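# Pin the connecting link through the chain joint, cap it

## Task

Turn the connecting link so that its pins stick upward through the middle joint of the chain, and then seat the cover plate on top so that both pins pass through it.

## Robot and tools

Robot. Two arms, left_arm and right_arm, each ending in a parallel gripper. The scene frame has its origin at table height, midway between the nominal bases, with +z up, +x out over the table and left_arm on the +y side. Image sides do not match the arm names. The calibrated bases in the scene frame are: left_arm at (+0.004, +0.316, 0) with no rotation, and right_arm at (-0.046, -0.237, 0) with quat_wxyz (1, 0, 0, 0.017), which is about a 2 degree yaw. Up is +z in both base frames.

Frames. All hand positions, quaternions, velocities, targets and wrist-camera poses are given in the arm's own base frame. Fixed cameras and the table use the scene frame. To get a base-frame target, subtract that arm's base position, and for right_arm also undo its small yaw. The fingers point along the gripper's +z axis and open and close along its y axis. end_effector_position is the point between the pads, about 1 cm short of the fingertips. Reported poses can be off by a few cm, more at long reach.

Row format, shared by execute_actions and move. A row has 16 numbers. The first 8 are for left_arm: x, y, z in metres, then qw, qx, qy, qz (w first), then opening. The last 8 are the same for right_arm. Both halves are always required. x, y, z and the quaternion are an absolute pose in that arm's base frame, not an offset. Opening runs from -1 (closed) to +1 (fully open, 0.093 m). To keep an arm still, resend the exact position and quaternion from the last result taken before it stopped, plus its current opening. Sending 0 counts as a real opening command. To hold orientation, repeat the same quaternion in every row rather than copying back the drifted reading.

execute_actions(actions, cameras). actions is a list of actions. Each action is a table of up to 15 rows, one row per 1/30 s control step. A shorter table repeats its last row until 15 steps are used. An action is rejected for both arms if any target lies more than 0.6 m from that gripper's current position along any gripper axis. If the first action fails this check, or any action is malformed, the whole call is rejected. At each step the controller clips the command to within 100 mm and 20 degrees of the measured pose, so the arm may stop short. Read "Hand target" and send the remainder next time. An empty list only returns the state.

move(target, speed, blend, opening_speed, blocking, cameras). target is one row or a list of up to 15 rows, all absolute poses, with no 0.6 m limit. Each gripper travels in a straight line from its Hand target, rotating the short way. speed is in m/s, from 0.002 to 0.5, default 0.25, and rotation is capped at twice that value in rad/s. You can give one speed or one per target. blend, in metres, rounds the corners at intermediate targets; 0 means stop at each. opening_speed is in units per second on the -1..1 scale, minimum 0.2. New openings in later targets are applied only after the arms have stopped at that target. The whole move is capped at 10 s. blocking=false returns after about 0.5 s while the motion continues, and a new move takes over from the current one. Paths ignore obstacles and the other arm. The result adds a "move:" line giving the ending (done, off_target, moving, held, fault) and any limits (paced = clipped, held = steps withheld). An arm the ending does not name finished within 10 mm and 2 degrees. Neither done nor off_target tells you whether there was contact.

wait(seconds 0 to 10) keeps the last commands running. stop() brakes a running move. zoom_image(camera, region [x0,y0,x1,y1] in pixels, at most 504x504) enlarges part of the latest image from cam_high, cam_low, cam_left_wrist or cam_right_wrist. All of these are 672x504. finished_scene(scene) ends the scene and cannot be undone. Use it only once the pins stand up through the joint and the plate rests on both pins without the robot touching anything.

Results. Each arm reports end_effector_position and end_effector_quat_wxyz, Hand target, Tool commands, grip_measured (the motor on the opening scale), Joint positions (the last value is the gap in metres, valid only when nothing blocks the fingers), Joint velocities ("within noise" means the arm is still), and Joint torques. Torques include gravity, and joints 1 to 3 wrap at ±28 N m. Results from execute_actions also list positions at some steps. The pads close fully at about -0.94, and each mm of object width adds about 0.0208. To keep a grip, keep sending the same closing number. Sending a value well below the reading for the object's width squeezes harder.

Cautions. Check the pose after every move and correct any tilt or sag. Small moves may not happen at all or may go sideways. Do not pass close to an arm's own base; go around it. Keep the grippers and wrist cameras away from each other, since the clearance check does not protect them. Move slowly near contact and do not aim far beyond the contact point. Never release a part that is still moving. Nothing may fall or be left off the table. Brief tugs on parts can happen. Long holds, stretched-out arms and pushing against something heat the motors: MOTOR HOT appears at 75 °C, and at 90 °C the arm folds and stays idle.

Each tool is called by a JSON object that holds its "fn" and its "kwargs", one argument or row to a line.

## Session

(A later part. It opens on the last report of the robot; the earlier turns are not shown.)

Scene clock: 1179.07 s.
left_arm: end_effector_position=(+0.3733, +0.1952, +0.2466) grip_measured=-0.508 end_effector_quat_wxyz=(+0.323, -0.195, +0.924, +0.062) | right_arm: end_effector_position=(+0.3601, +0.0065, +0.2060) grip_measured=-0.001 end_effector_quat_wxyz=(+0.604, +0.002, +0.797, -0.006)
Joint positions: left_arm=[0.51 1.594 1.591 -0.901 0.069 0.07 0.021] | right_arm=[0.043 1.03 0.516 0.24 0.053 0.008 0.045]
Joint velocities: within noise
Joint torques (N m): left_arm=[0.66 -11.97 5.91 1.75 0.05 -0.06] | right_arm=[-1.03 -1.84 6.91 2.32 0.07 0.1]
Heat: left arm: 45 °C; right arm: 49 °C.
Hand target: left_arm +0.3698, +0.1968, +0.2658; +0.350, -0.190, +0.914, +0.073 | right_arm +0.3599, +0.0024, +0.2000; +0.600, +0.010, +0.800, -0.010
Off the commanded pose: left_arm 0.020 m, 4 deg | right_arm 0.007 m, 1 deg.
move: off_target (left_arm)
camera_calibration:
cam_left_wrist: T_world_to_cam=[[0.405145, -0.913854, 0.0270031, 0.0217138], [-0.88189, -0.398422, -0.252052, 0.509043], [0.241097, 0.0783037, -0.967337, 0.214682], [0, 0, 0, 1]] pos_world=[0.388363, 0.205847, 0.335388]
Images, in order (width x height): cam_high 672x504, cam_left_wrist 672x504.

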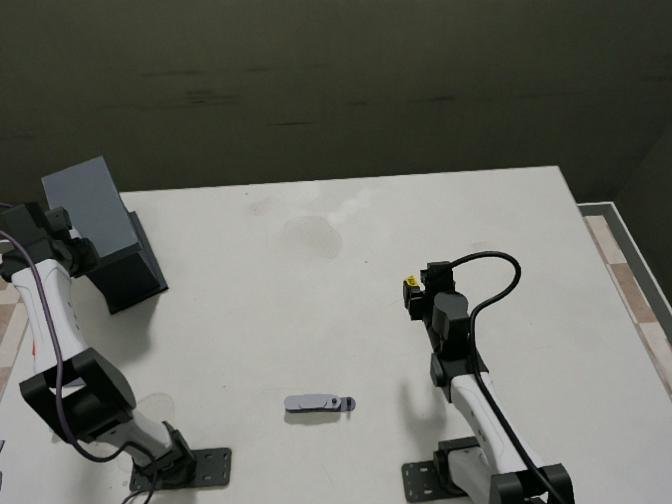

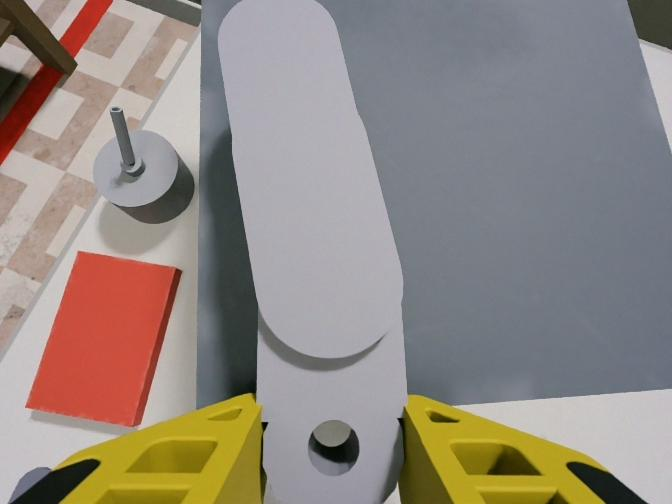

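{"fn": "move", "kwargs": {
  "target": [
    [0.3700,0.1970,0.266,0.3509,-0.1901,0.9140,0.0730,0.0,0.36,0.0023,0.20,0.6,0.01,0.8,-0.01,0.0],
    [0.378,0.2000,0.34,0.3509,-0.1901,0.9140,0.0730,0.0,0.36,0.0023,0.20,0.6,0.01,0.8,-0.01,0.0]
  ],
  "speed": 0.08,
  "opening_speed": 1.0,
  "cameras": ["cam_left_wrist"]
}}

Scene clock: 1197.47 s.
left_arm: end_effector_position=(+0.3757, +0.1965, +0.3333) grip_measured=-0.002 end_effector_quat_wxyz=(+0.343, -0.192, +0.917, +0.068) | right_arm: end_effector_position=(+0.3601, +0.0065, +0.2060) grip_measured=-0.001 end_effector_quat_wxyz=(+0.604, +0.002, +0.797, -0.006)
Joint positions: left_arm=[0.51 1.711 2.066 -1.214 0.069 0.071 0.045] | right_arm=[0.043 1.03 0.516 0.24 0.053 0.008 0.045]
Joint velocities: within noise
Joint torques (N m): left_arm=[0.28 -6.65 8.12 1.58 0.03 -0.1] | right_arm=[-0.95 -1.68 6.95 2.38 0.11 0.05]
Heat: left arm: 47 °C; right arm: 49 °C.
Hand target: left_arm +0.3779, +0.2000, +0.3398; +0.351, -0.190, +0.914, +0.073 | right_arm +0.3599, +0.0024, +0.2000; +0.600, +0.010, +0.800, -0.010
Off the commanded pose: left_arm 0.008 m, 1 deg | right_arm 0.007 m, 1 deg.
move: done
camera_calibration:
cam_left_wrist: T_world_to_cam=[[0.403904, -0.914522, 0.0225841, 0.021698], [-0.871278, -0.392095, -0.295189, 0.542663], [0.278812, 0.0995512, -0.955172, 0.275375], [0, 0, 0, 1]] pos_world=[0.387268, 0.205204, 0.422729]
Images, in order (width x height): cam_left_wrist 672x504.

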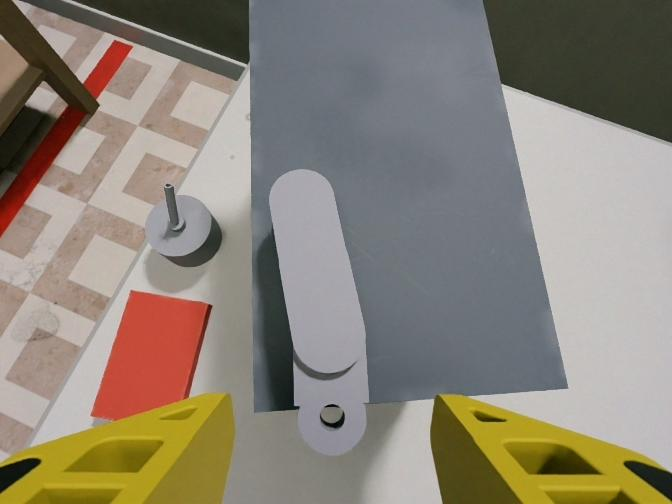

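{"fn": "move", "kwargs": {
  "target": [
    [0.4190,0.2275,0.30,0.2709,-0.2883,0.9144,0.0854,0.0,0.36,0.0023,0.20,0.6,0.01,0.8,-0.01,0.0]
  ],
  "speed": 0.08,
  "cameras": ["cam_left_wrist"]
}}

Scene clock: 1220.20 s.
left_arm: end_effector_position=(+0.4150, +0.2267, +0.2978) grip_measured=-0.002 end_effector_quat_wxyz=(+0.267, -0.286, +0.917, +0.079) | right_arm: end_effector_position=(+0.3601, +0.0065, +0.2060) grip_measured=-0.001 end_effector_quat_wxyz=(+0.604, +0.002, +0.797, -0.006)
Joint positions: left_arm=[0.479 2.071 2.505 -1.442 -0.06 -0.108 0.045] | right_arm=[0.043 1.03 0.516 0.24 0.053 0.008 0.045]
Joint velocities: within noise
Joint torques (N m): left_arm=[-0.96 -8.94 7.6 1.37 -0.18 -0.29] | right_arm=[-0.81 -1.62 6.89 2.35 0.04 0.01]
Heat: left arm: 46 °C; right arm: 49 °C.
Hand target: left_arm +0.4189, +0.2274, +0.2999; +0.272, -0.288, +0.914, +0.085 | right_arm +0.3599, +0.0024, +0.2000; +0.600, +0.010, +0.800, -0.010
Off the commanded pose: left_arm 0.005 m, 1 deg | right_arm 0.007 m, 1 deg.
move: done
camera_calibration:
cam_left_wrist: T_world_to_cam=[[0.572172, -0.819826, 0.0224621, -0.0570682], [-0.80893, -0.568656, -0.149207, 0.548927], [0.135097, 0.067202, -0.988551, 0.30446], [0, 0, 0, 1]] pos_world=[0.435565, 0.244904, 0.38416]
Images, in order (width x height): cam_left_wrist 672x504.

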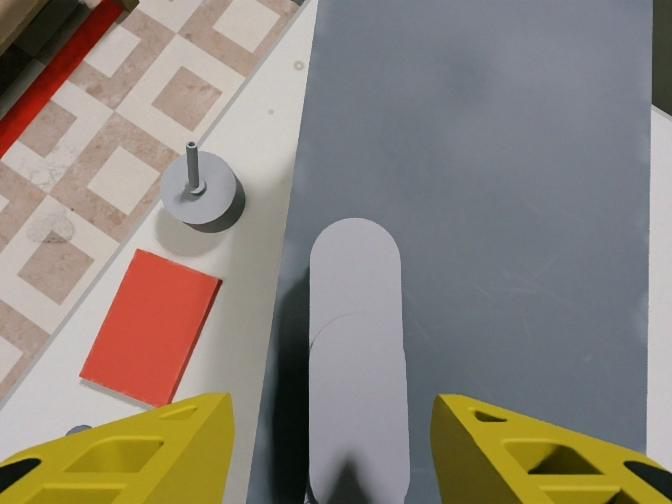

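{"fn": "move", "kwargs": {
  "target": [
    [0.4250,0.2270,0.285,0.2709,-0.2883,0.9144,0.0854,0.0,0.36,0.0023,0.20,0.6,0.01,0.8,-0.01,0.0],
    [0.4235,0.2265,0.268,0.2709,-0.2883,0.9144,0.0854,0.0,0.36,0.0023,0.20,0.6,0.01,0.8,-0.01,0.0]
  ],
  "speed": 0.06,
  "cameras": ["cam_left_wrist"]
}}

Scene clock: 1230.33 s.
left_arm: end_effector_position=(+0.4253, +0.2282, +0.2466) grip_measured=-0.002 end_effector_quat_wxyz=(+0.243, -0.287, +0.924, +0.075) | right_arm: end_effector_position=(+0.3601, +0.0065, +0.2060) grip_measured=-0.001 end_effector_quat_wxyz=(+0.604, +0.002, +0.797, -0.006)
Joint positions: left_arm=[0.47 2.025 2.223 -1.258 -0.064 -0.115 0.045] | right_arm=[0.043 1.03 0.516 0.24 0.053 0.008 0.045]
Joint velocities: within noise
Joint torques (N m): left_arm=[-0.84 -15.43 5.26 1.46 -0.19 -0.28] | right_arm=[-0.75 -1.85 6.94 2.32 0.12 0.09]
Heat: left arm: 46 °C; right arm: 49 °C.
Hand target: left_arm +0.4232, +0.2264, +0.2678; +0.270, -0.289, +0.915, +0.085 | right_arm +0.3599, +0.0024, +0.2000; +0.600, +0.010, +0.800, -0.010
Off the commanded pose: left_arm 0.022 m, 4 deg | right_arm 0.007 m, 1 deg.
move: off_target (left_arm)
camera_calibration:
cam_left_wrist: T_world_to_cam=[[0.572865, -0.819495, 0.0159391, -0.0593309], [-0.814703, -0.571433, -0.0986029, 0.541016], [0.0899127, 0.0435005, -0.994999, 0.278606], [0, 0, 0, 1]] pos_world=[0.449706, 0.248414, 0.331504]
Images, in order (width x height): cam_left_wrist 672x504.

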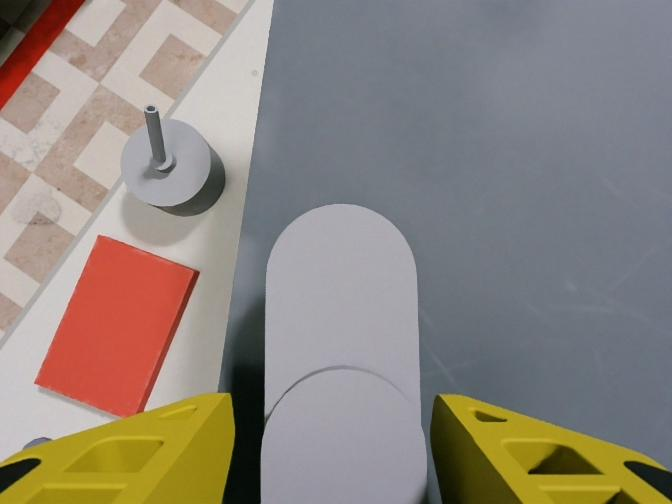

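{"fn": "move", "kwargs": {
  "target": [
    [0.4235,0.2265,0.268,0.2709,-0.2883,0.9144,0.0854,-0.6,0.36,0.0023,0.20,0.6,0.01,0.8,-0.01,0.0]
  ],
  "speed": 0.06,
  "opening_speed": 1.0,
  "cameras": ["cam_left_wrist"]
}}

{"fn": "move", "kwargs": {
  "target": [
    [0.4240,0.2285,0.29,0.2407,-0.2907,0.9222,0.0760,-0.6,0.30,-0.14,0.25,0.582,0.194,0.776,-0.145,0.0],
    [0.40,0.205,0.35,0.2407,-0.2907,0.9222,0.0760,-0.6,0.30,-0.14,0.25,0.582,0.194,0.776,-0.145,0.0]
  ],
  "speed": 0.07,
  "blend": 0.01,
  "cameras": ["cam_left_wrist","cam_high"]
}}

Scene clock: 1253.63 s.
left_arm: end_effector_position=(+0.4255, +0.2280, +0.2467) grip_measured=-0.455 end_effector_quat_wxyz=(+0.243, -0.287, +0.923, +0.075) | right_arm: end_effector_position=(+0.3601, +0.0065, +0.2060) grip_measured=-0.001 end_effector_quat_wxyz=(+0.604, +0.002, +0.797, -0.006)
Joint positions: left_arm=[0.469 2.025 2.223 -1.258 -0.064 -0.116 0.023] | right_arm=[0.043 1.03 0.516 0.24 0.053 0.008 0.045]
Joint velocities: within noise
Joint torques (N m): left_arm=[-0.77 -15.45 5.23 1.49 -0.19 -0.27] | right_arm=[-1.07 -1.54 6.79 2.34 0.06 0.02]
Heat: left arm: 59 °C; right arm: 49 °C.
Hand target: left_arm +0.4232, +0.2264, +0.2678; +0.270, -0.288, +0.915, +0.085 | right_arm +0.3599, +0.0024, +0.2000; +0.600, +0.010, +0.800, -0.010
Off the commanded pose: left_arm 0.021 m, 4 deg | right_arm 0.007 m, 1 deg.
move: off_target (left_arm)
camera_calibration:
cam_left_wrist: T_world_to_cam=[[0.573351, -0.819155, 0.0159502, -0.05988], [-0.814288, -0.57188, -0.0994417, 0.541286], [0.0905797, 0.0440269, -0.994916, 0.278261], [0, 0, 0, 1]] pos_world=[0.44989, 0.248249, 0.331628]
Images, in order (width x height): cam_left_wrist 672x504.

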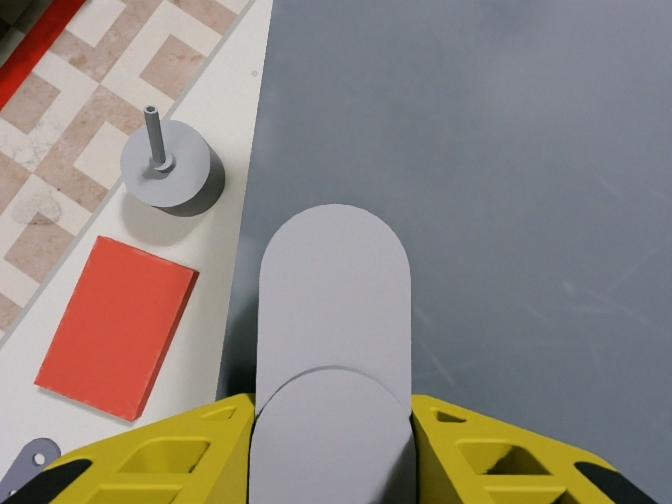

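Scene clock: 1258.30 s.
left_arm: end_effector_position=(+0.4059, +0.2081, +0.3126) grip_measured=-0.455 end_effector_quat_wxyz=(+0.256, -0.282, +0.922, +0.073) | right_arm: end_effector_position=(+0.3021, -0.1372, +0.2413) grip_measured=-0.001 end_effector_quat_wxyz=(+0.579, +0.187, +0.781, -0.142)
Joint positions: left_arm=[0.45 2.12 2.686 -1.601 -0.064 -0.126 0.023] | right_arm=[-0.379 0.861 0.611 -0.044 0.093 0.023 0.045]
Joint velocities: within noise
Joint torques (N m): left_arm=[-0.85 -16.88 5.85 1.64 -0.21 -0.28] | right_arm=[-1.06 -1.83 10.48 1.96 0.07 0.05]
Heat: left arm: 59 °C; right arm: 49 °C.
Hand target: left_arm +0.3995, +0.2049, +0.3486; +0.307, -0.283, +0.904, +0.087 | right_arm +0.2999, -0.1400, +0.2499; +0.582, +0.194, +0.776, -0.145
Off the commanded pose: left_arm 0.038 m, 2 deg | right_arm 0.009 m, 1 deg.
joint read past its limit (left arm) — joint 4 (wrist pitch), lower limit.
joint sent to its limit (left arm) — joint 4 (wrist pitch), lower limit. The joint targets are off in orientation, not in position.
move: off_target (left_arm)
camera_calibration:
cam_left_wrist: T_world_to_cam=[[0.563904, -0.825478, 0.0244718, -0.0634915], [-0.817713, -0.562256, -0.123344, 0.527296], [0.115577, 0.0495434, -0.992062, 0.334248], [0, 0, 0, 1]] pos_world=[0.428348, 0.227505, 0.398187]
Images, in order (width x height): cam_high 672x504, cam_left_wrist 672x504.

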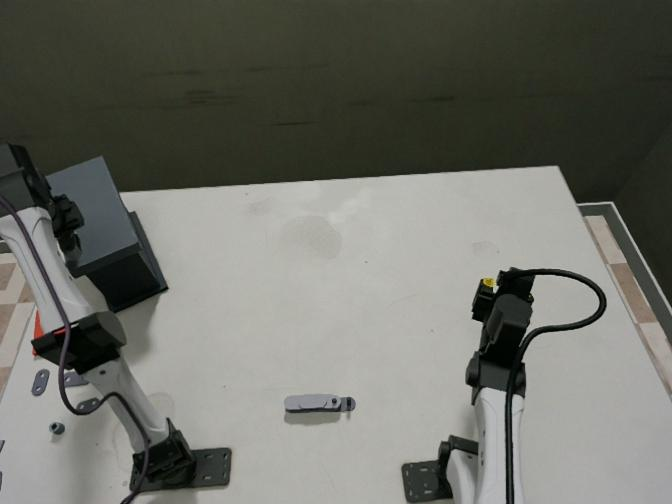

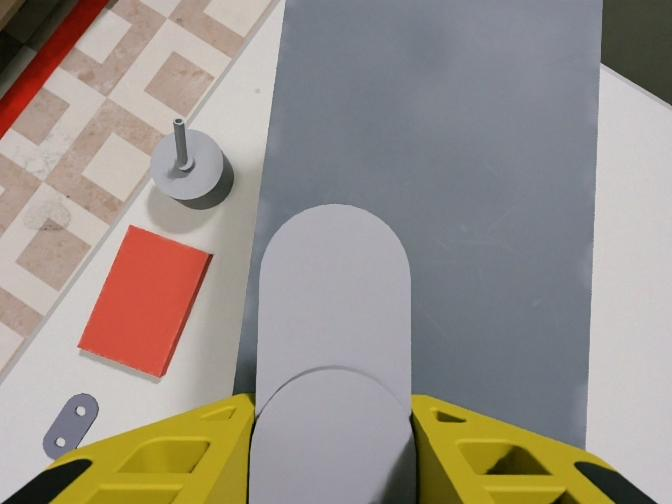

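{"fn": "move", "kwargs": {
  "target": [
    [0.35,0.05,0.34,0.26,-0.05,0.963,0.01,-0.6,0.30,-0.14,0.25,0.582,0.194,0.776,-0.145,0.0],
    [0.28,-0.22,0.28,0.2450,0.3900,0.8820,-0.1060,-0.6,0.30,-0.14,0.25,0.582,0.194,0.776,-0.145,0.0],
    [0.12,-0.44,0.16,0.2008,0.6780,0.6780,-0.2008,-0.6,0.30,-0.14,0.25,0.582,0.194,0.776,-0.145,0.0]
  ],
  "speed": 0.13,
  "blend": 0.04
}}

Scene clock: 1273.57 s.
left_arm: end_effector_position=(+0.1175, -0.4158, +0.1354) grip_measured=-0.455 end_effector_quat_wxyz=(+0.161, +0.678, +0.697, -0.169) | right_arm: end_effector_position=(+0.3021, -0.1372, +0.2411) grip_measured=-0.001 end_effector_quat_wxyz=(+0.579, +0.187, +0.781, -0.142)
Joint positions: left_arm=[-1.235 1.785 1.469 -0.808 0.155 0.273 0.023] | right_arm=[-0.379 0.861 0.611 -0.045 0.093 0.023 0.045]
Joint velocities: within noise
Joint torques (N m): left_arm=[-0.51 -9.77 10.13 1.72 0.33 -0.03] | right_arm=[-0.98 -1.88 10.41 2 0.07 0]
Heat: left arm: 60 °C; right arm: 49 °C.
Hand target: left_arm +0.1193, -0.4375, +0.1612; +0.201, +0.678, +0.678, -0.200 | right_arm +0.2999, -0.1400, +0.2498; +0.582, +0.194, +0.776, -0.145
Off the commanded pose: left_arm 0.035 m, 6 deg | right_arm 0.010 m, 1 deg.
move: off_target (left_arm)
camera_calibration:
cam_left_wrist: T_world_to_cam=[[-0.998964, -0.0323152, 0.0320328, 0.100859], [-0.0340294, 0.997934, -0.0544975, 0.466204], [-0.0302055, -0.0555311, -0.998, 0.196955], [0, 0, 0, 1]] pos_world=[0.122569, -0.451045, 0.218737]
cam_right_wrist: T_world_to_cam=[[-0.469857, -0.882724, 0.0057027, 0.0195244], [-0.599083, 0.314122, -0.736497, 0.438875], [0.648332, -0.349464, -0.676417, 0.000679865], [0, 0, 0, 1]] pos_world=[0.271656, -0.120388, 0.323579]

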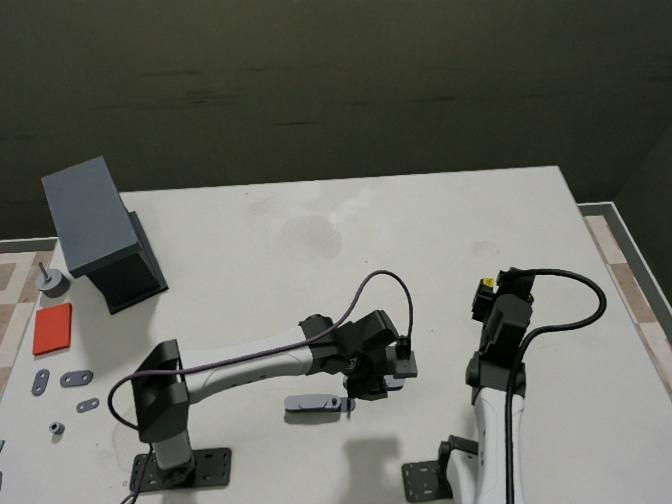

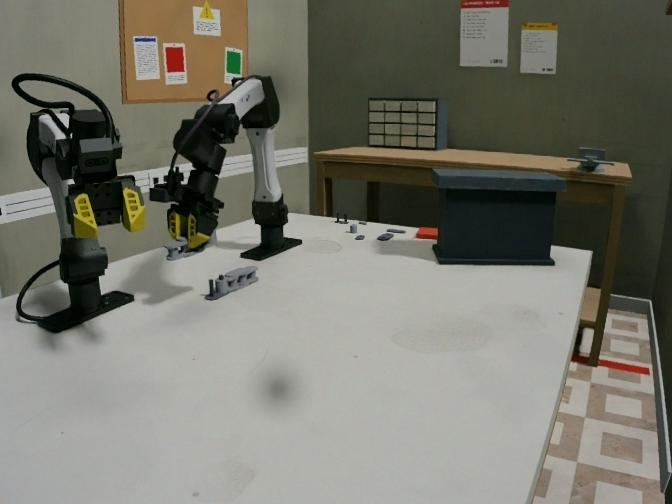

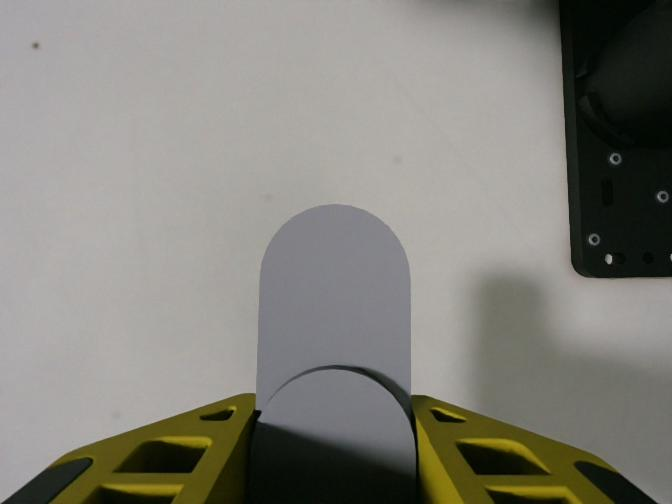

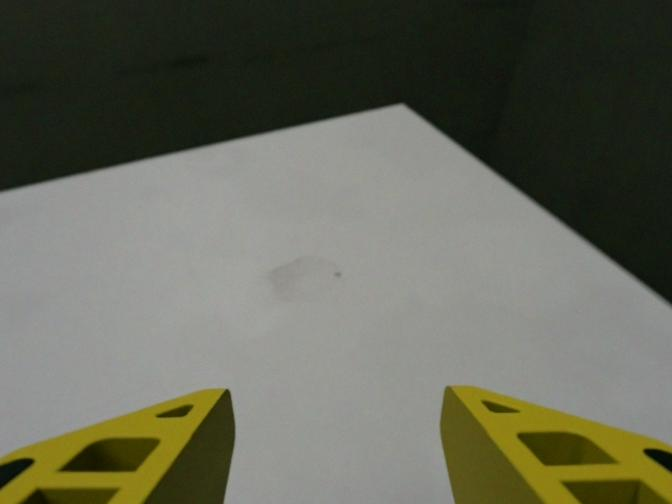

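{"fn": "move", "kwargs": {
  "target": [
    [0.1175,-0.474,0.10,0.2156,0.6734,0.6734,-0.2156,-0.6,0.30,-0.14,0.25,0.582,0.194,0.776,-0.145,0.0]
  ],
  "speed": 0.08,
  "cameras": ["cam_left_wrist","cam_low"]
}}

Scene clock: 1282.70 s.
left_arm: end_effector_position=(+0.1197, -0.4582, +0.0886) grip_measured=-0.455 end_effector_quat_wxyz=(+0.192, +0.678, +0.684, -0.190) | right_arm: end_effector_position=(+0.3021, -0.1372, +0.2411) grip_measured=-0.001 end_effector_quat_wxyz=(+0.579, +0.187, +0.781, -0.142)
Joint positions: left_arm=[-1.261 1.913 1.409 -0.54 0.155 0.26 0.023] | right_arm=[-0.379 0.861 0.611 -0.045 0.093 0.023 0.045]
Joint velocities: within noise
Joint torques (N m): left_arm=[-0.88 -10.82 6.69 1.91 0.3 -0.29] | right_arm=[-1.05 -2.11 10.55 2 0.08 0.03]
Heat: left arm: 57 °C; right arm: 49 °C.
Hand target: left_arm +0.1173, -0.4730, +0.1006; +0.215, +0.674, +0.673, -0.215 | right_arm +0.2999, -0.1400, +0.2498; +0.582, +0.194, +0.776, -0.145
Off the commanded pose: left_arm 0.020 m, 4 deg | right_arm 0.010 m, 1 deg.
move: off_target (left_arm)
camera_calibration:
cam_left_wrist: T_world_to_cam=[[-0.999761, -0.0163751, 0.0144871, 0.112111], [-0.018133, 0.99122, -0.13097, 0.507801], [-0.0122153, -0.131201, -0.99128, 0.110539], [0, 0, 0, 1]] pos_world=[0.122643, -0.487004, 0.174457]
Images, in order (width x height): cam_low 672x504, cam_left_wrist 672x504.

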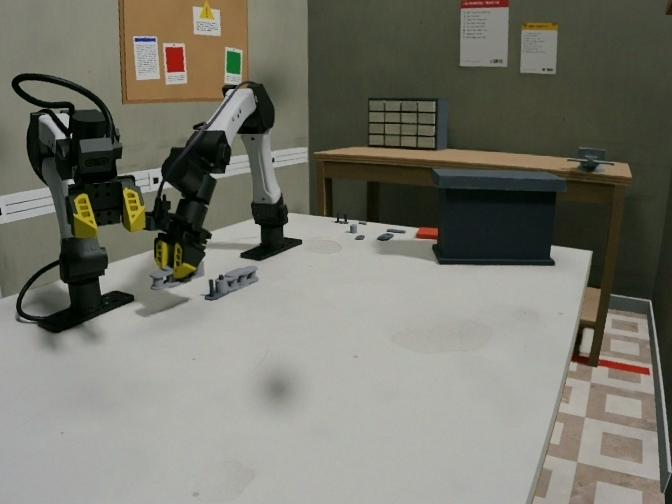

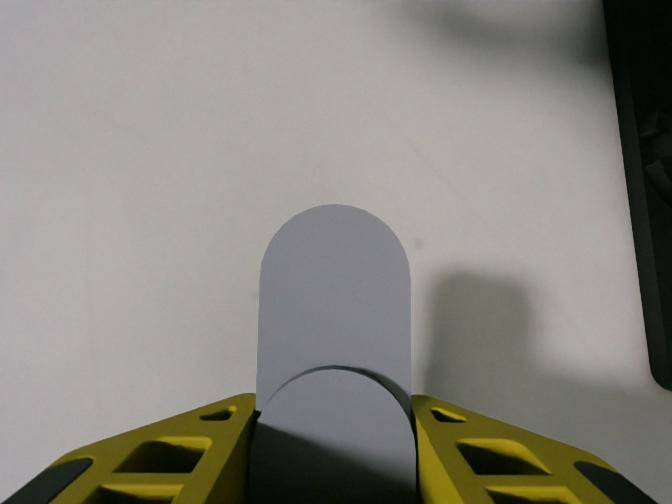

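{"fn": "move", "kwargs": {
  "target": [
    [0.1150,-0.4720,0.060,0.2038,0.6771,0.6771,-0.2038,-0.6,0.30,-0.14,0.25,0.582,0.194,0.776,-0.145,0.0]
  ],
  "speed": 0.06,
  "cameras": ["cam_left_wrist","cam_low"]
}}

{"fn": "zoom_image", "kwargs": {
  "camera": "cam_low",
  "region": [120, 190, 280, 310]
}}

Scene clock: 1291.37 s.
left_arm: end_effector_position=(+0.1168, -0.4568, +0.0504) grip_measured=-0.455 end_effector_quat_wxyz=(+0.179, +0.681, +0.686, -0.184) | right_arm: end_effector_position=(+0.3021, -0.1372, +0.2411) grip_measured=-0.001 end_effector_quat_wxyz=(+0.579, +0.187, +0.781, -0.142)
Joint positions: left_arm=[-1.266 1.969 1.341 -0.445 0.155 0.258 0.023] | right_arm=[-0.379 0.861 0.611 -0.045 0.093 0.023 0.045]
Joint velocities: within noise
Joint torques (N m): left_arm=[-1.22 -11.02 6.39 1.83 0.17 -0.29] | right_arm=[-0.83 -2.13 10.4 1.93 0.07 0.04]
Heat: left arm: 57 °C; right arm: 49 °C.
Hand target: left_arm +0.1147, -0.4712, +0.0607; +0.203, +0.677, +0.677, -0.204 | right_arm +0.2999, -0.1400, +0.2498; +0.582, +0.194, +0.776, -0.145
Off the commanded pose: left_arm 0.018 m, 4 deg | right_arm 0.010 m, 1 deg.
move: off_target (left_arm)
camera_calibration:
cam_left_wrist: T_world_to_cam=[[-0.99962, -0.013903, 0.0237926, 0.110433], [-0.0163085, 0.994434, -0.104091, 0.50126], [-0.022213, -0.10444, -0.994283, 0.0863647], [0, 0, 0, 1]] pos_world=[0.120484, -0.487914, 0.13542]
Images, in order (width x height): cam_low 672x504, cam_left_wrist 672x504.

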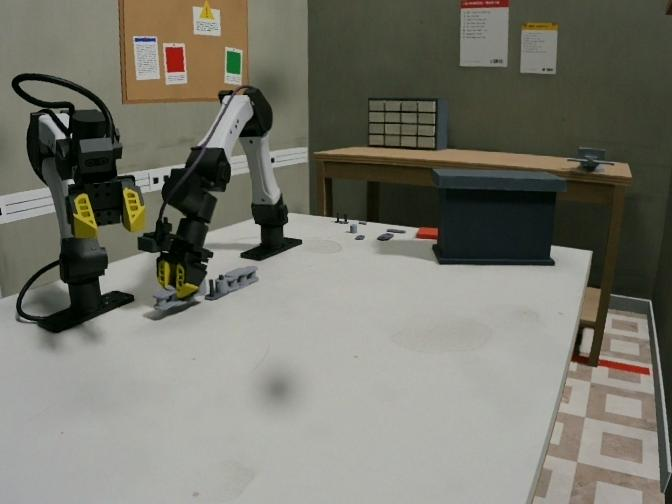

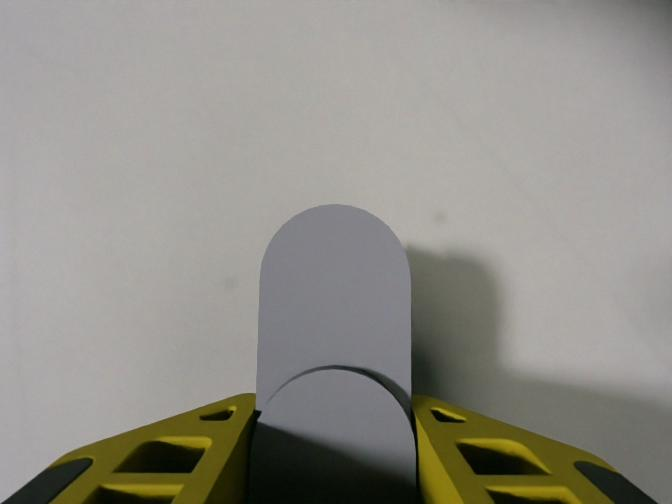

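Scaled by 3.150 from the camera's 672x504 image, which has a finer 960x720 frame.

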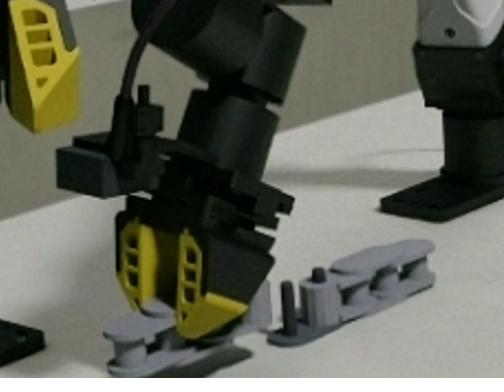

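{"fn": "move", "kwargs": {
  "target": [
    [0.1150,-0.4720,0.042,0.2038,0.6771,0.6771,-0.2038,-0.6,0.30,-0.14,0.25,0.582,0.194,0.776,-0.145,0.0],
    [0.1150,-0.4720,0.034,0.2038,0.6771,0.6771,-0.2038,-0.6,0.30,-0.14,0.25,0.582,0.194,0.776,-0.145,0.0]
  ],
  "speed": 0.04,
  "cameras": ["cam_left_wrist","cam_low"]
}}

{"fn": "zoom_image", "kwargs": {
  "camera": "cam_low",
  "region": [120, 190, 280, 310]
}}

Scene clock: 1299.43 s.
left_arm: end_effector_position=(+0.1171, -0.4579, +0.0276) grip_measured=-0.455 end_effector_quat_wxyz=(+0.182, +0.680, +0.685, -0.186) | right_arm: end_effector_position=(+0.3021, -0.1372, +0.2411) grip_measured=-0.001 end_effector_quat_wxyz=(+0.579, +0.187, +0.781, -0.142)
Joint positions: left_arm=[-1.266 2.005 1.291 -0.351 0.155 0.258 0.023] | right_arm=[-0.379 0.861 0.611 -0.045 0.093 0.023 0.045]
Joint velocities: within noise
Joint torques (N m): left_arm=[-1.22 -10.56 6.02 1.83 0.17 -0.28] | right_arm=[-0.85 -2.11 10.51 2.01 0.07 0.12]
Heat: left arm: 57 °C; right arm: 49 °C.
Hand target: left_arm +0.1147, -0.4713, +0.0345; +0.203, +0.677, +0.677, -0.204 | right_arm +0.2999, -0.1400, +0.2498; +0.582, +0.194, +0.776, -0.145
Off the commanded pose: left_arm 0.016 m, 3 deg | right_arm 0.010 m, 1 deg.
move: off_target (left_arm)
camera_calibration:
cam_left_wrist: T_world_to_cam=[[-0.99967, -0.0137458, 0.0217104, 0.111428], [-0.0160742, 0.993691, -0.110998, 0.499775], [-0.0200477, -0.111311, -0.993583, 0.0602308], [0, 0, 0, 1]] pos_world=[0.120632, -0.488386, 0.112899]
Images, in order (width x height): cam_low 672x504, cam_left_wrist 672x504.

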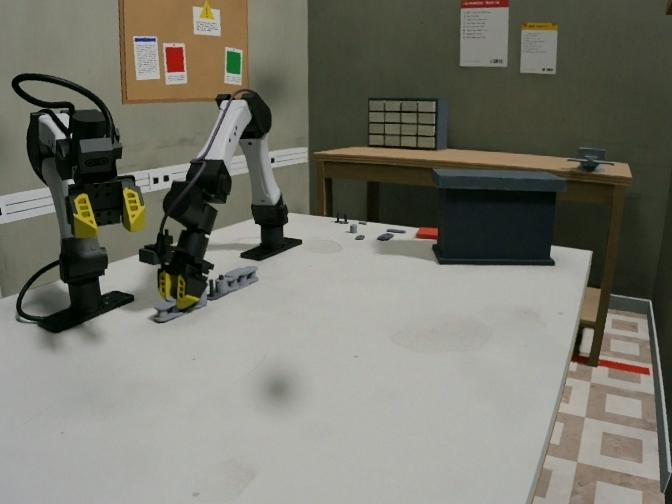

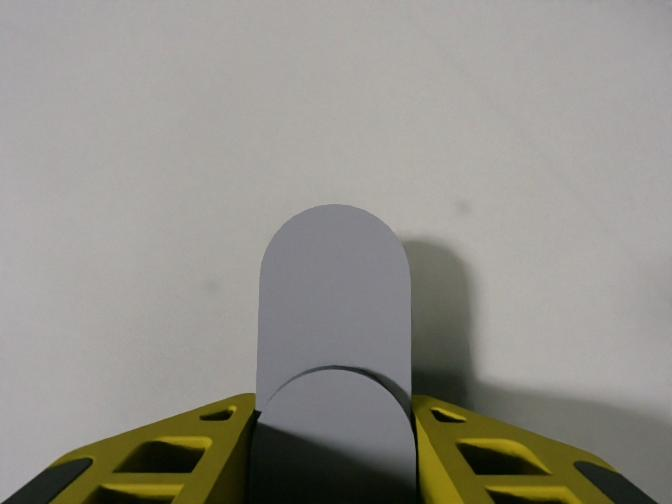

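Scaled by 3.150 from the camera's 672x504 image, which has a finer 960x720 frame.

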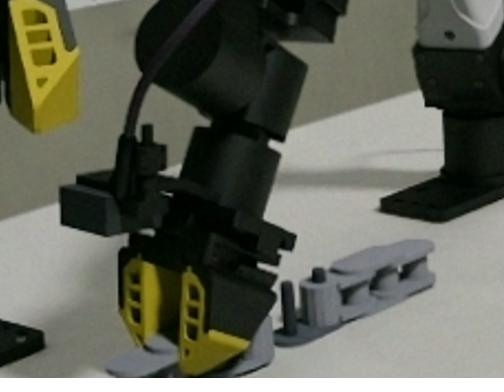

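{"fn": "move", "kwargs": {
  "target": [
    [0.1150,-0.4725,0.031,0.2038,0.6771,0.6771,-0.2038,-0.6,0.30,-0.14,0.25,0.582,0.194,0.776,-0.145,0.0],
    [0.1150,-0.4725,0.033,0.2038,0.6771,0.6771,-0.2038,-0.1,0.30,-0.14,0.25,0.582,0.194,0.776,-0.145,0.0]
  ],
  "speed": 0.04,
  "opening_speed": 0.7,
  "cameras": ["cam_left_wrist","cam_low"]
}}

{"fn": "move", "kwargs": {
  "target": [
    [0.1150,-0.455,0.12,0.1808,0.6836,0.6836,-0.1808,-0.1,0.30,-0.14,0.25,0.582,0.194,0.776,-0.145,0.0]
  ],
  "speed": 0.08
}}

Scene clock: 1309.03 s.
left_arm: end_effector_position=(+0.1195, -0.4661, +0.0317) grip_measured=-0.102 end_effector_quat_wxyz=(+0.199, +0.678, +0.681, -0.195) | right_arm: end_effector_position=(+0.3021, -0.1372, +0.2411) grip_measured=-0.001 end_effector_quat_wxyz=(+0.579, +0.187, +0.781, -0.142)
Joint positions: left_arm=[-1.266 2.007 1.291 -0.309 0.155 0.257 0.04] | right_arm=[-0.379 0.861 0.611 -0.045 0.093 0.023 0.045]
Joint velocities: within noise
Joint torques (N m): left_arm=[-1.25 -10.33 6.16 1.54 0.16 -0.28] | right_arm=[-1.05 -1.92 10.61 2.03 0.08 0.02]
Heat: left arm: 55 °C; right arm: 50 °C.
Hand target: left_arm +0.1150, -0.4724, +0.0332; +0.204, +0.677, +0.677, -0.204 | right_arm +0.2999, -0.1400, +0.2498; +0.582, +0.194, +0.776, -0.145
Off the commanded pose: left_arm 0.008 m, 1 deg | right_arm 0.010 m, 1 deg.
move: done; target 2's new opening was sent with left_arm's hand 0.014 m and 3 deg from that target
camera_calibration:
cam_left_wrist: T_world_to_cam=[[-0.999854, -0.0133992, 0.0105942, 0.114173], [-0.0148293, 0.988718, -0.149054, 0.507213], [-0.00847751, -0.149189, -0.988772, 0.0442055], [0, 0, 0, 1]] pos_world=[0.122052, -0.493366, 0.118102]
Images, in order (width x height): cam_low 672x504, cam_left_wrist 672x504.

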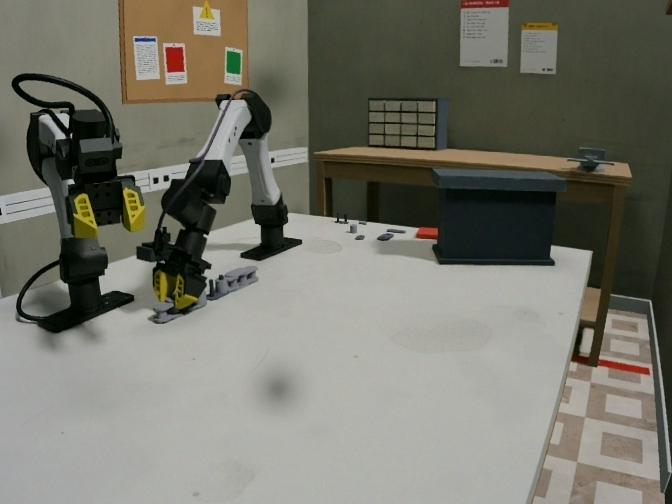

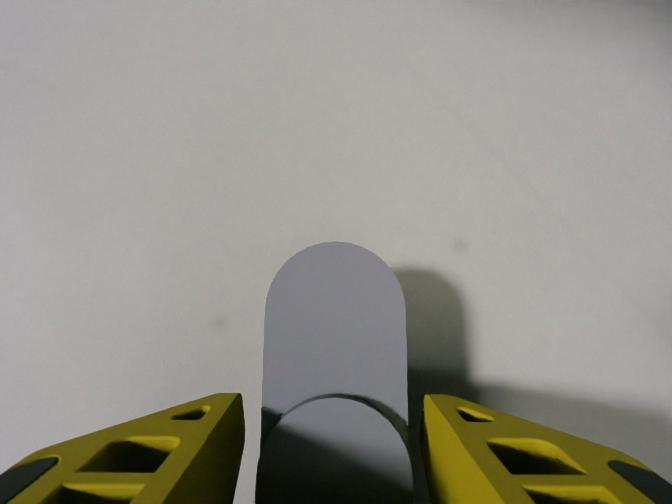

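Scene clock: 1310.90 s.
left_arm: end_effector_position=(+0.1135, -0.4469, +0.0896) grip_measured=-0.102 end_effector_quat_wxyz=(+0.148, +0.684, +0.694, -0.168) | right_arm: end_effector_position=(+0.3021, -0.1372, +0.2411) grip_measured=-0.001 end_effector_quat_wxyz=(+0.579, +0.187, +0.781, -0.142)
Joint positions: left_arm=[-1.266 1.935 1.488 -0.697 0.155 0.257 0.04] | right_arm=[-0.379 0.861 0.611 -0.045 0.093 0.023 0.045]
Joint velocities: left_arm=[within noise] | right_arm=[0.002 -0.046 -0.017 -0.022 0.007 0.007 -0.001]
Joint torques (N m): left_arm=[-0.64 -15.12 8.65 1.13 0.02 -0.11] | right_arm=[-1.09 -2.07 10.39 1.96 0.1 0.07]
Heat: left arm: 56 °C; right arm: 50 °C.
Hand target: left_arm +0.1148, -0.4543, +0.1197; +0.181, +0.683, +0.684, -0.181 | right_arm +0.2999, -0.1400, +0.2498; +0.582, +0.194, +0.776, -0.145
Off the commanded pose: left_arm 0.032 m, 4 deg | right_arm 0.010 m, 1 deg.
move: off_target (left_arm)
camera_calibration:
cam_left_wrist: T_world_to_cam=[[-0.998866, -0.0165385, 0.044643, 0.103207], [-0.0181301, 0.999206, -0.0354862, 0.491647], [-0.0440207, -0.0362553, -0.998373, 0.159608], [0, 0, 0, 1]] pos_world=[0.11903, -0.483763, 0.172187]
cam_right_wrist: T_world_to_cam=[[-0.469857, -0.882724, 0.0057027, 0.0195244], [-0.599083, 0.314122, -0.736497, 0.438875], [0.648332, -0.349464, -0.676417, 0.000679865], [0, 0, 0, 1]] pos_world=[0.271656, -0.120388, 0.323579]

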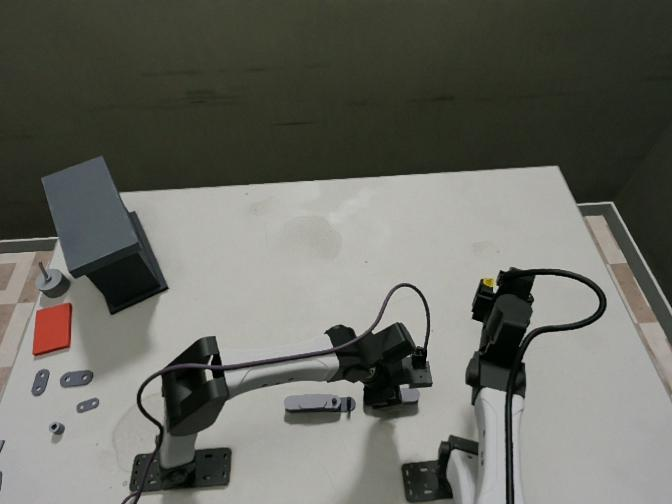

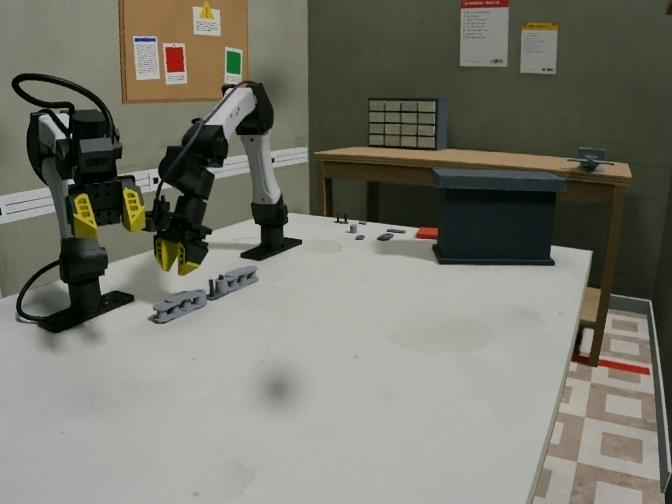

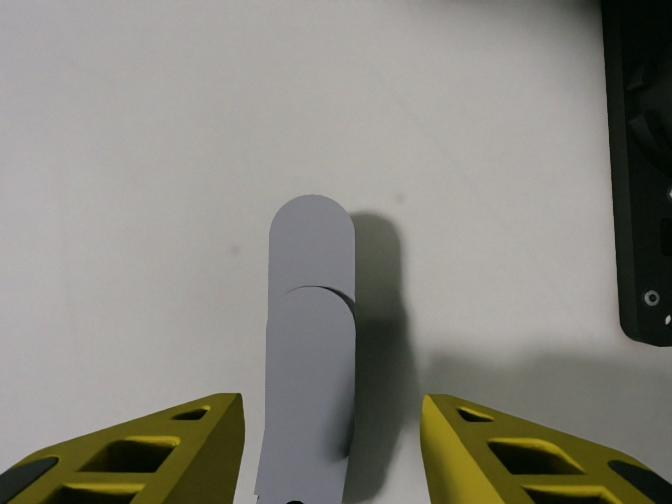

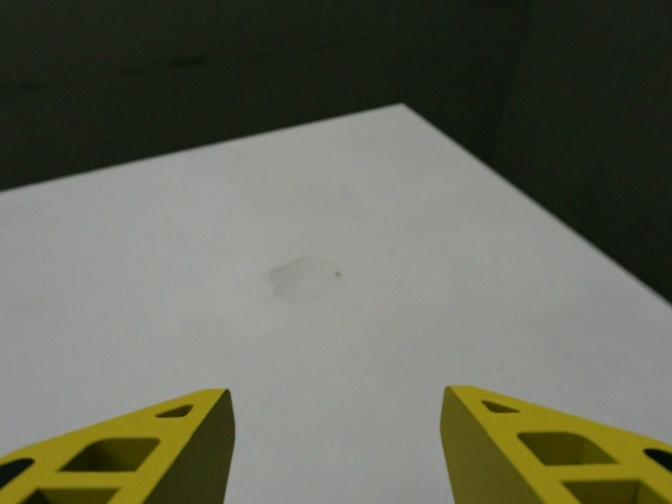

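{"fn": "move", "kwargs": {
  "target": [
    [0.13,-0.40,0.20,0.1808,0.6836,0.6836,-0.1808,-0.1,0.30,-0.14,0.25,0.582,0.194,0.776,-0.145,0.0],
    [0.27,-0.05,0.28,0.17,0.1,0.98,0.0,0.0,0.26,0.0,0.25,0.3,0.05,0.95,0.0,0.0],
    [0.16,0.23,0.28,0.1158,-0.4577,0.8794,0.0603,0.0,0.18,0.108,0.16,0.1434,-0.6807,0.7049,0.1385,0.0]
  ],
  "speed": 0.15,
  "blend": 0.05
}}

Scene clock: 1339.17 s.
left_arm: end_effector_position=(+0.1989, +0.1306, +0.2777) grip_measured=-0.002 end_effector_quat_wxyz=(+0.164, -0.268, +0.948, +0.054) | right_arm: end_effector_position=(+0.2144, +0.0666, +0.1980) grip_measured=-0.001 end_effector_quat_wxyz=(+0.232, -0.443, +0.862, +0.084)
Joint positions: left_arm=[0.577 1.283 1.626 -1.567 -0.006 0.027 0.045] | right_arm=[0.047 1.06 1.105 -1.245 -0.342 -0.838 0.045]
Joint velocities: within noise
Joint torques (N m): left_arm=[0.61 -3.14 5.75 0.98 0.14 -0.06] | right_arm=[0.35 -1.11 5.7 0.92 -0.37 -0.08]
Heat: left arm: 59 °C; right arm: 50 °C.
Hand target: left_arm +0.1994, +0.1299, +0.2794; +0.168, -0.265, +0.948, +0.049 | right_arm +0.2086, +0.0692, +0.1923; +0.218, -0.448, +0.862, +0.095
Off the commanded pose: left_arm 0.107 m, 24 deg | right_arm 0.066 m, 35 deg.
joint sent to its limit (left arm) — joint 4 (wrist pitch), lower limit.
move: off_target (left_arm, right_arm; path cut at 10 s); path passed 2 of 3 targets; blend cut to 0.0491 m at target 1, 0 m at target 2
camera_calibration:
cam_left_wrist: T_world_to_cam=[[0.534199, -0.845357, -0.00172666, 0.00586297], [-0.84333, -0.533057, 0.0681496, 0.258275], [-0.0585311, -0.0349493, -0.997674, 0.374636], [0, 0, 0, 1]] pos_world=[0.236607, 0.155725, 0.356173]
cam_right_wrist: T_world_to_cam=[[0.796116, -0.600923, 0.0713506, -0.144809], [-0.599131, -0.799288, -0.046709, 0.228202], [0.0850982, -0.00556256, -0.996357, 0.260743], [0, 0, 0, 1]] pos_world=[0.229819, 0.0968305, 0.280784]

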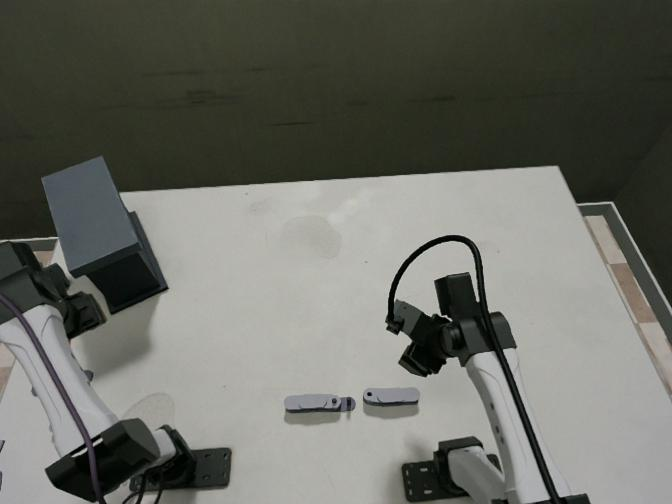

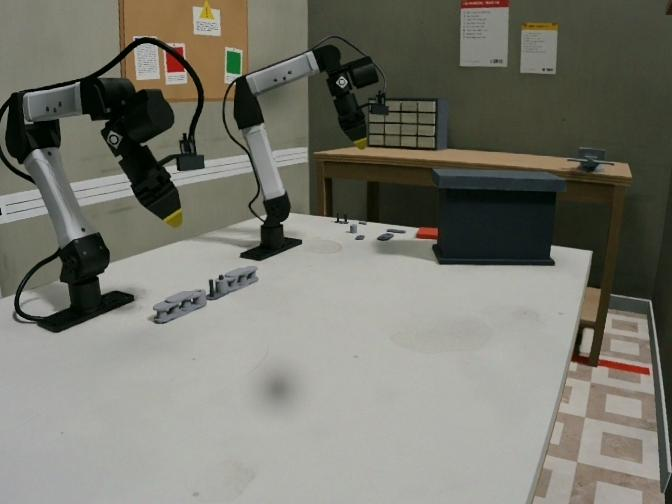

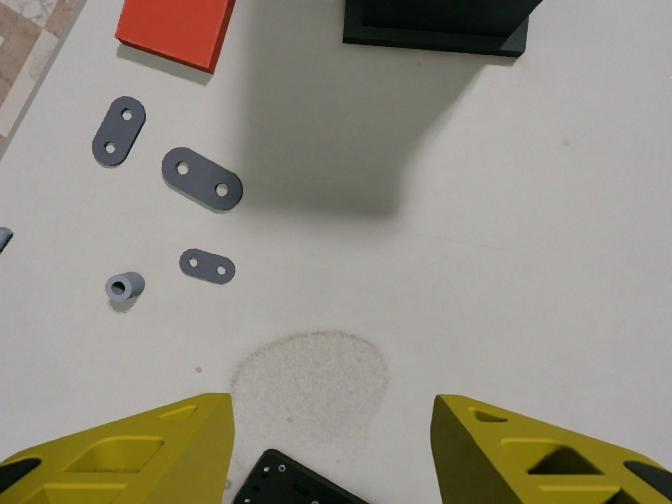

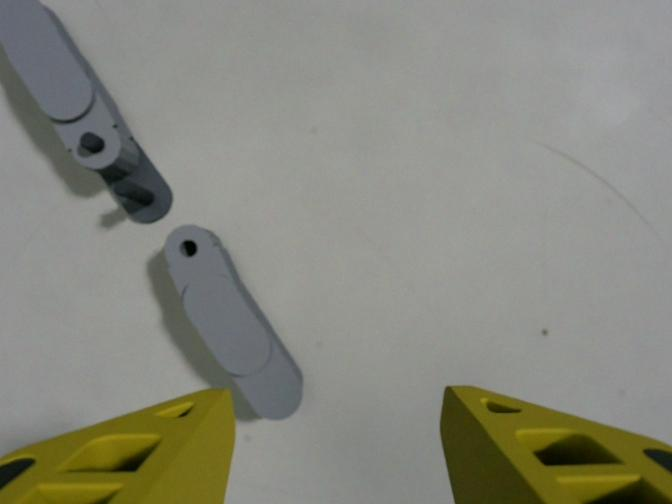

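{"fn": "move", "kwargs": {
  "target": [
    [0.2112,0.3542,0.12,0.0,-0.0384,0.9993,0.0,0.0,0.178,0.1094,0.12,0.1482,-0.6557,0.7282,0.1334,0.0]
  ],
  "speed": 0.12
}}

Scene clock: 1371.00 s.
left_arm: end_effector_position=(+0.2130, +0.3478, +0.1170) grip_measured=-0.002 end_effector_quat_wxyz=(+0.004, -0.041, +0.999, -0.007) | right_arm: end_effector_position=(+0.1780, +0.1066, +0.1231) grip_measured=-0.001 end_effector_quat_wxyz=(+0.148, -0.651, +0.734, +0.129)
Joint positions: left_arm=[1.027 2.123 1.966 -1.423 0.015 0.946 0.045] | right_arm=[0.244 1.149 0.898 -1.171 -0.367 -1.18 0.045]
Joint velocities: within noise
Joint torques (N m): left_arm=[0.42 -10.22 7.99 0.2 -0.1 -0.02] | right_arm=[0.24 -1.61 5.85 0.85 -0.4 -0.06]
Heat: left arm: 48 °C; right arm: 48 °C.
Hand target: left_arm +0.2112, +0.3540, +0.1200; +0.000, -0.039, +0.999, +0.000 | right_arm +0.1779, +0.1093, +0.1200; +0.148, -0.656, +0.728, +0.133
Off the commanded pose: left_arm 0.007 m, 1 deg | right_arm 0.004 m, 1 deg.
move: done
camera_calibration:
cam_left_wrist: T_world_to_cam=[[0.0958376, -0.995103, 0.0241963, 0.324067], [-0.914358, -0.078402, 0.397243, 0.215466], [-0.3934, -0.0601949, -0.917395, 0.293421], [0, 0, 0, 1]] pos_world=[0.281387, 0.357036, 0.17575]
cam_right_wrist: T_world_to_cam=[[0.99166, -0.128129, 0.0138675, -0.164506], [-0.128699, -0.990196, 0.054291, 0.159021], [0.0067753, -0.055623, -0.998429, 0.209037], [0, 0, 0, 1]] pos_world=[0.182184, 0.148011, 0.202357]

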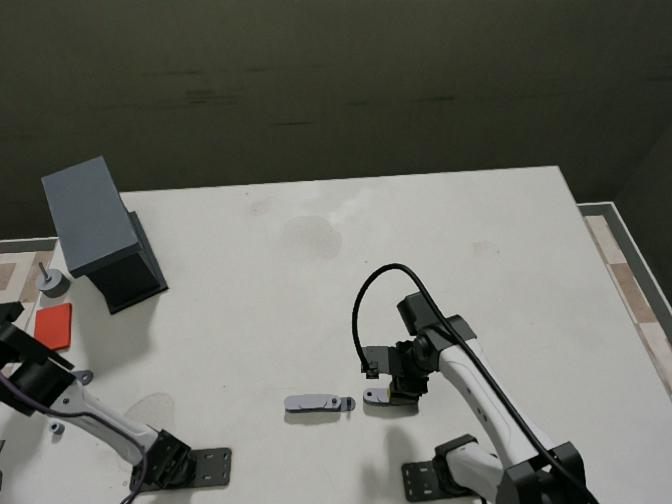

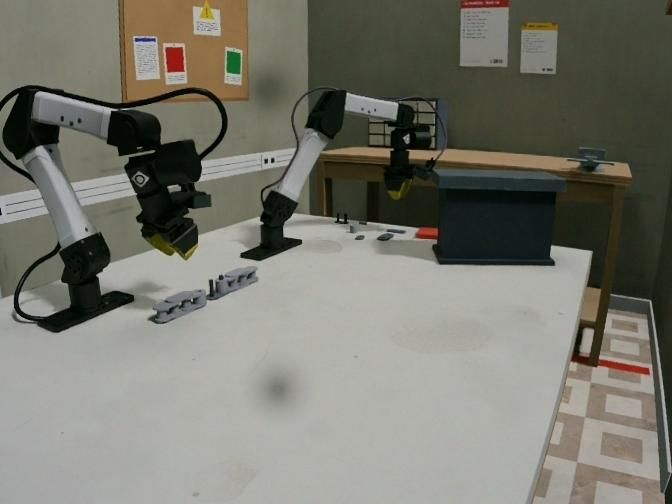

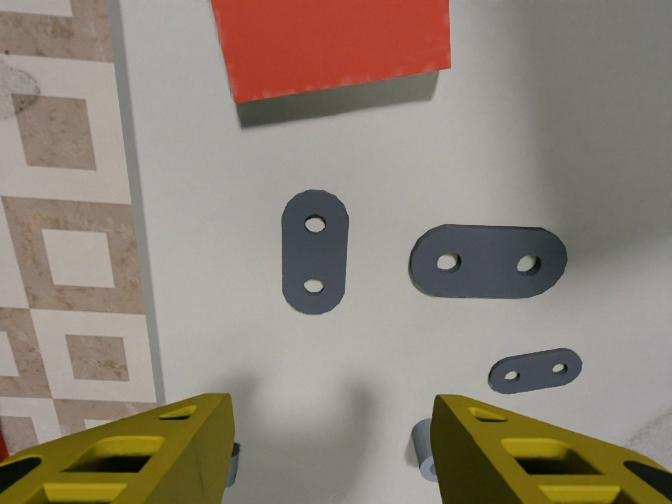

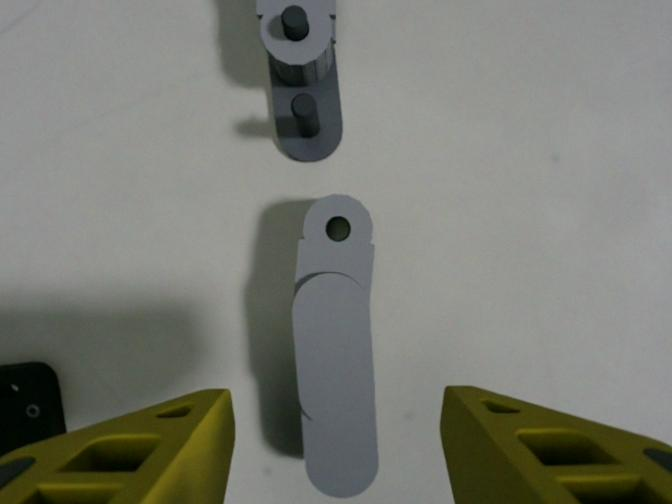

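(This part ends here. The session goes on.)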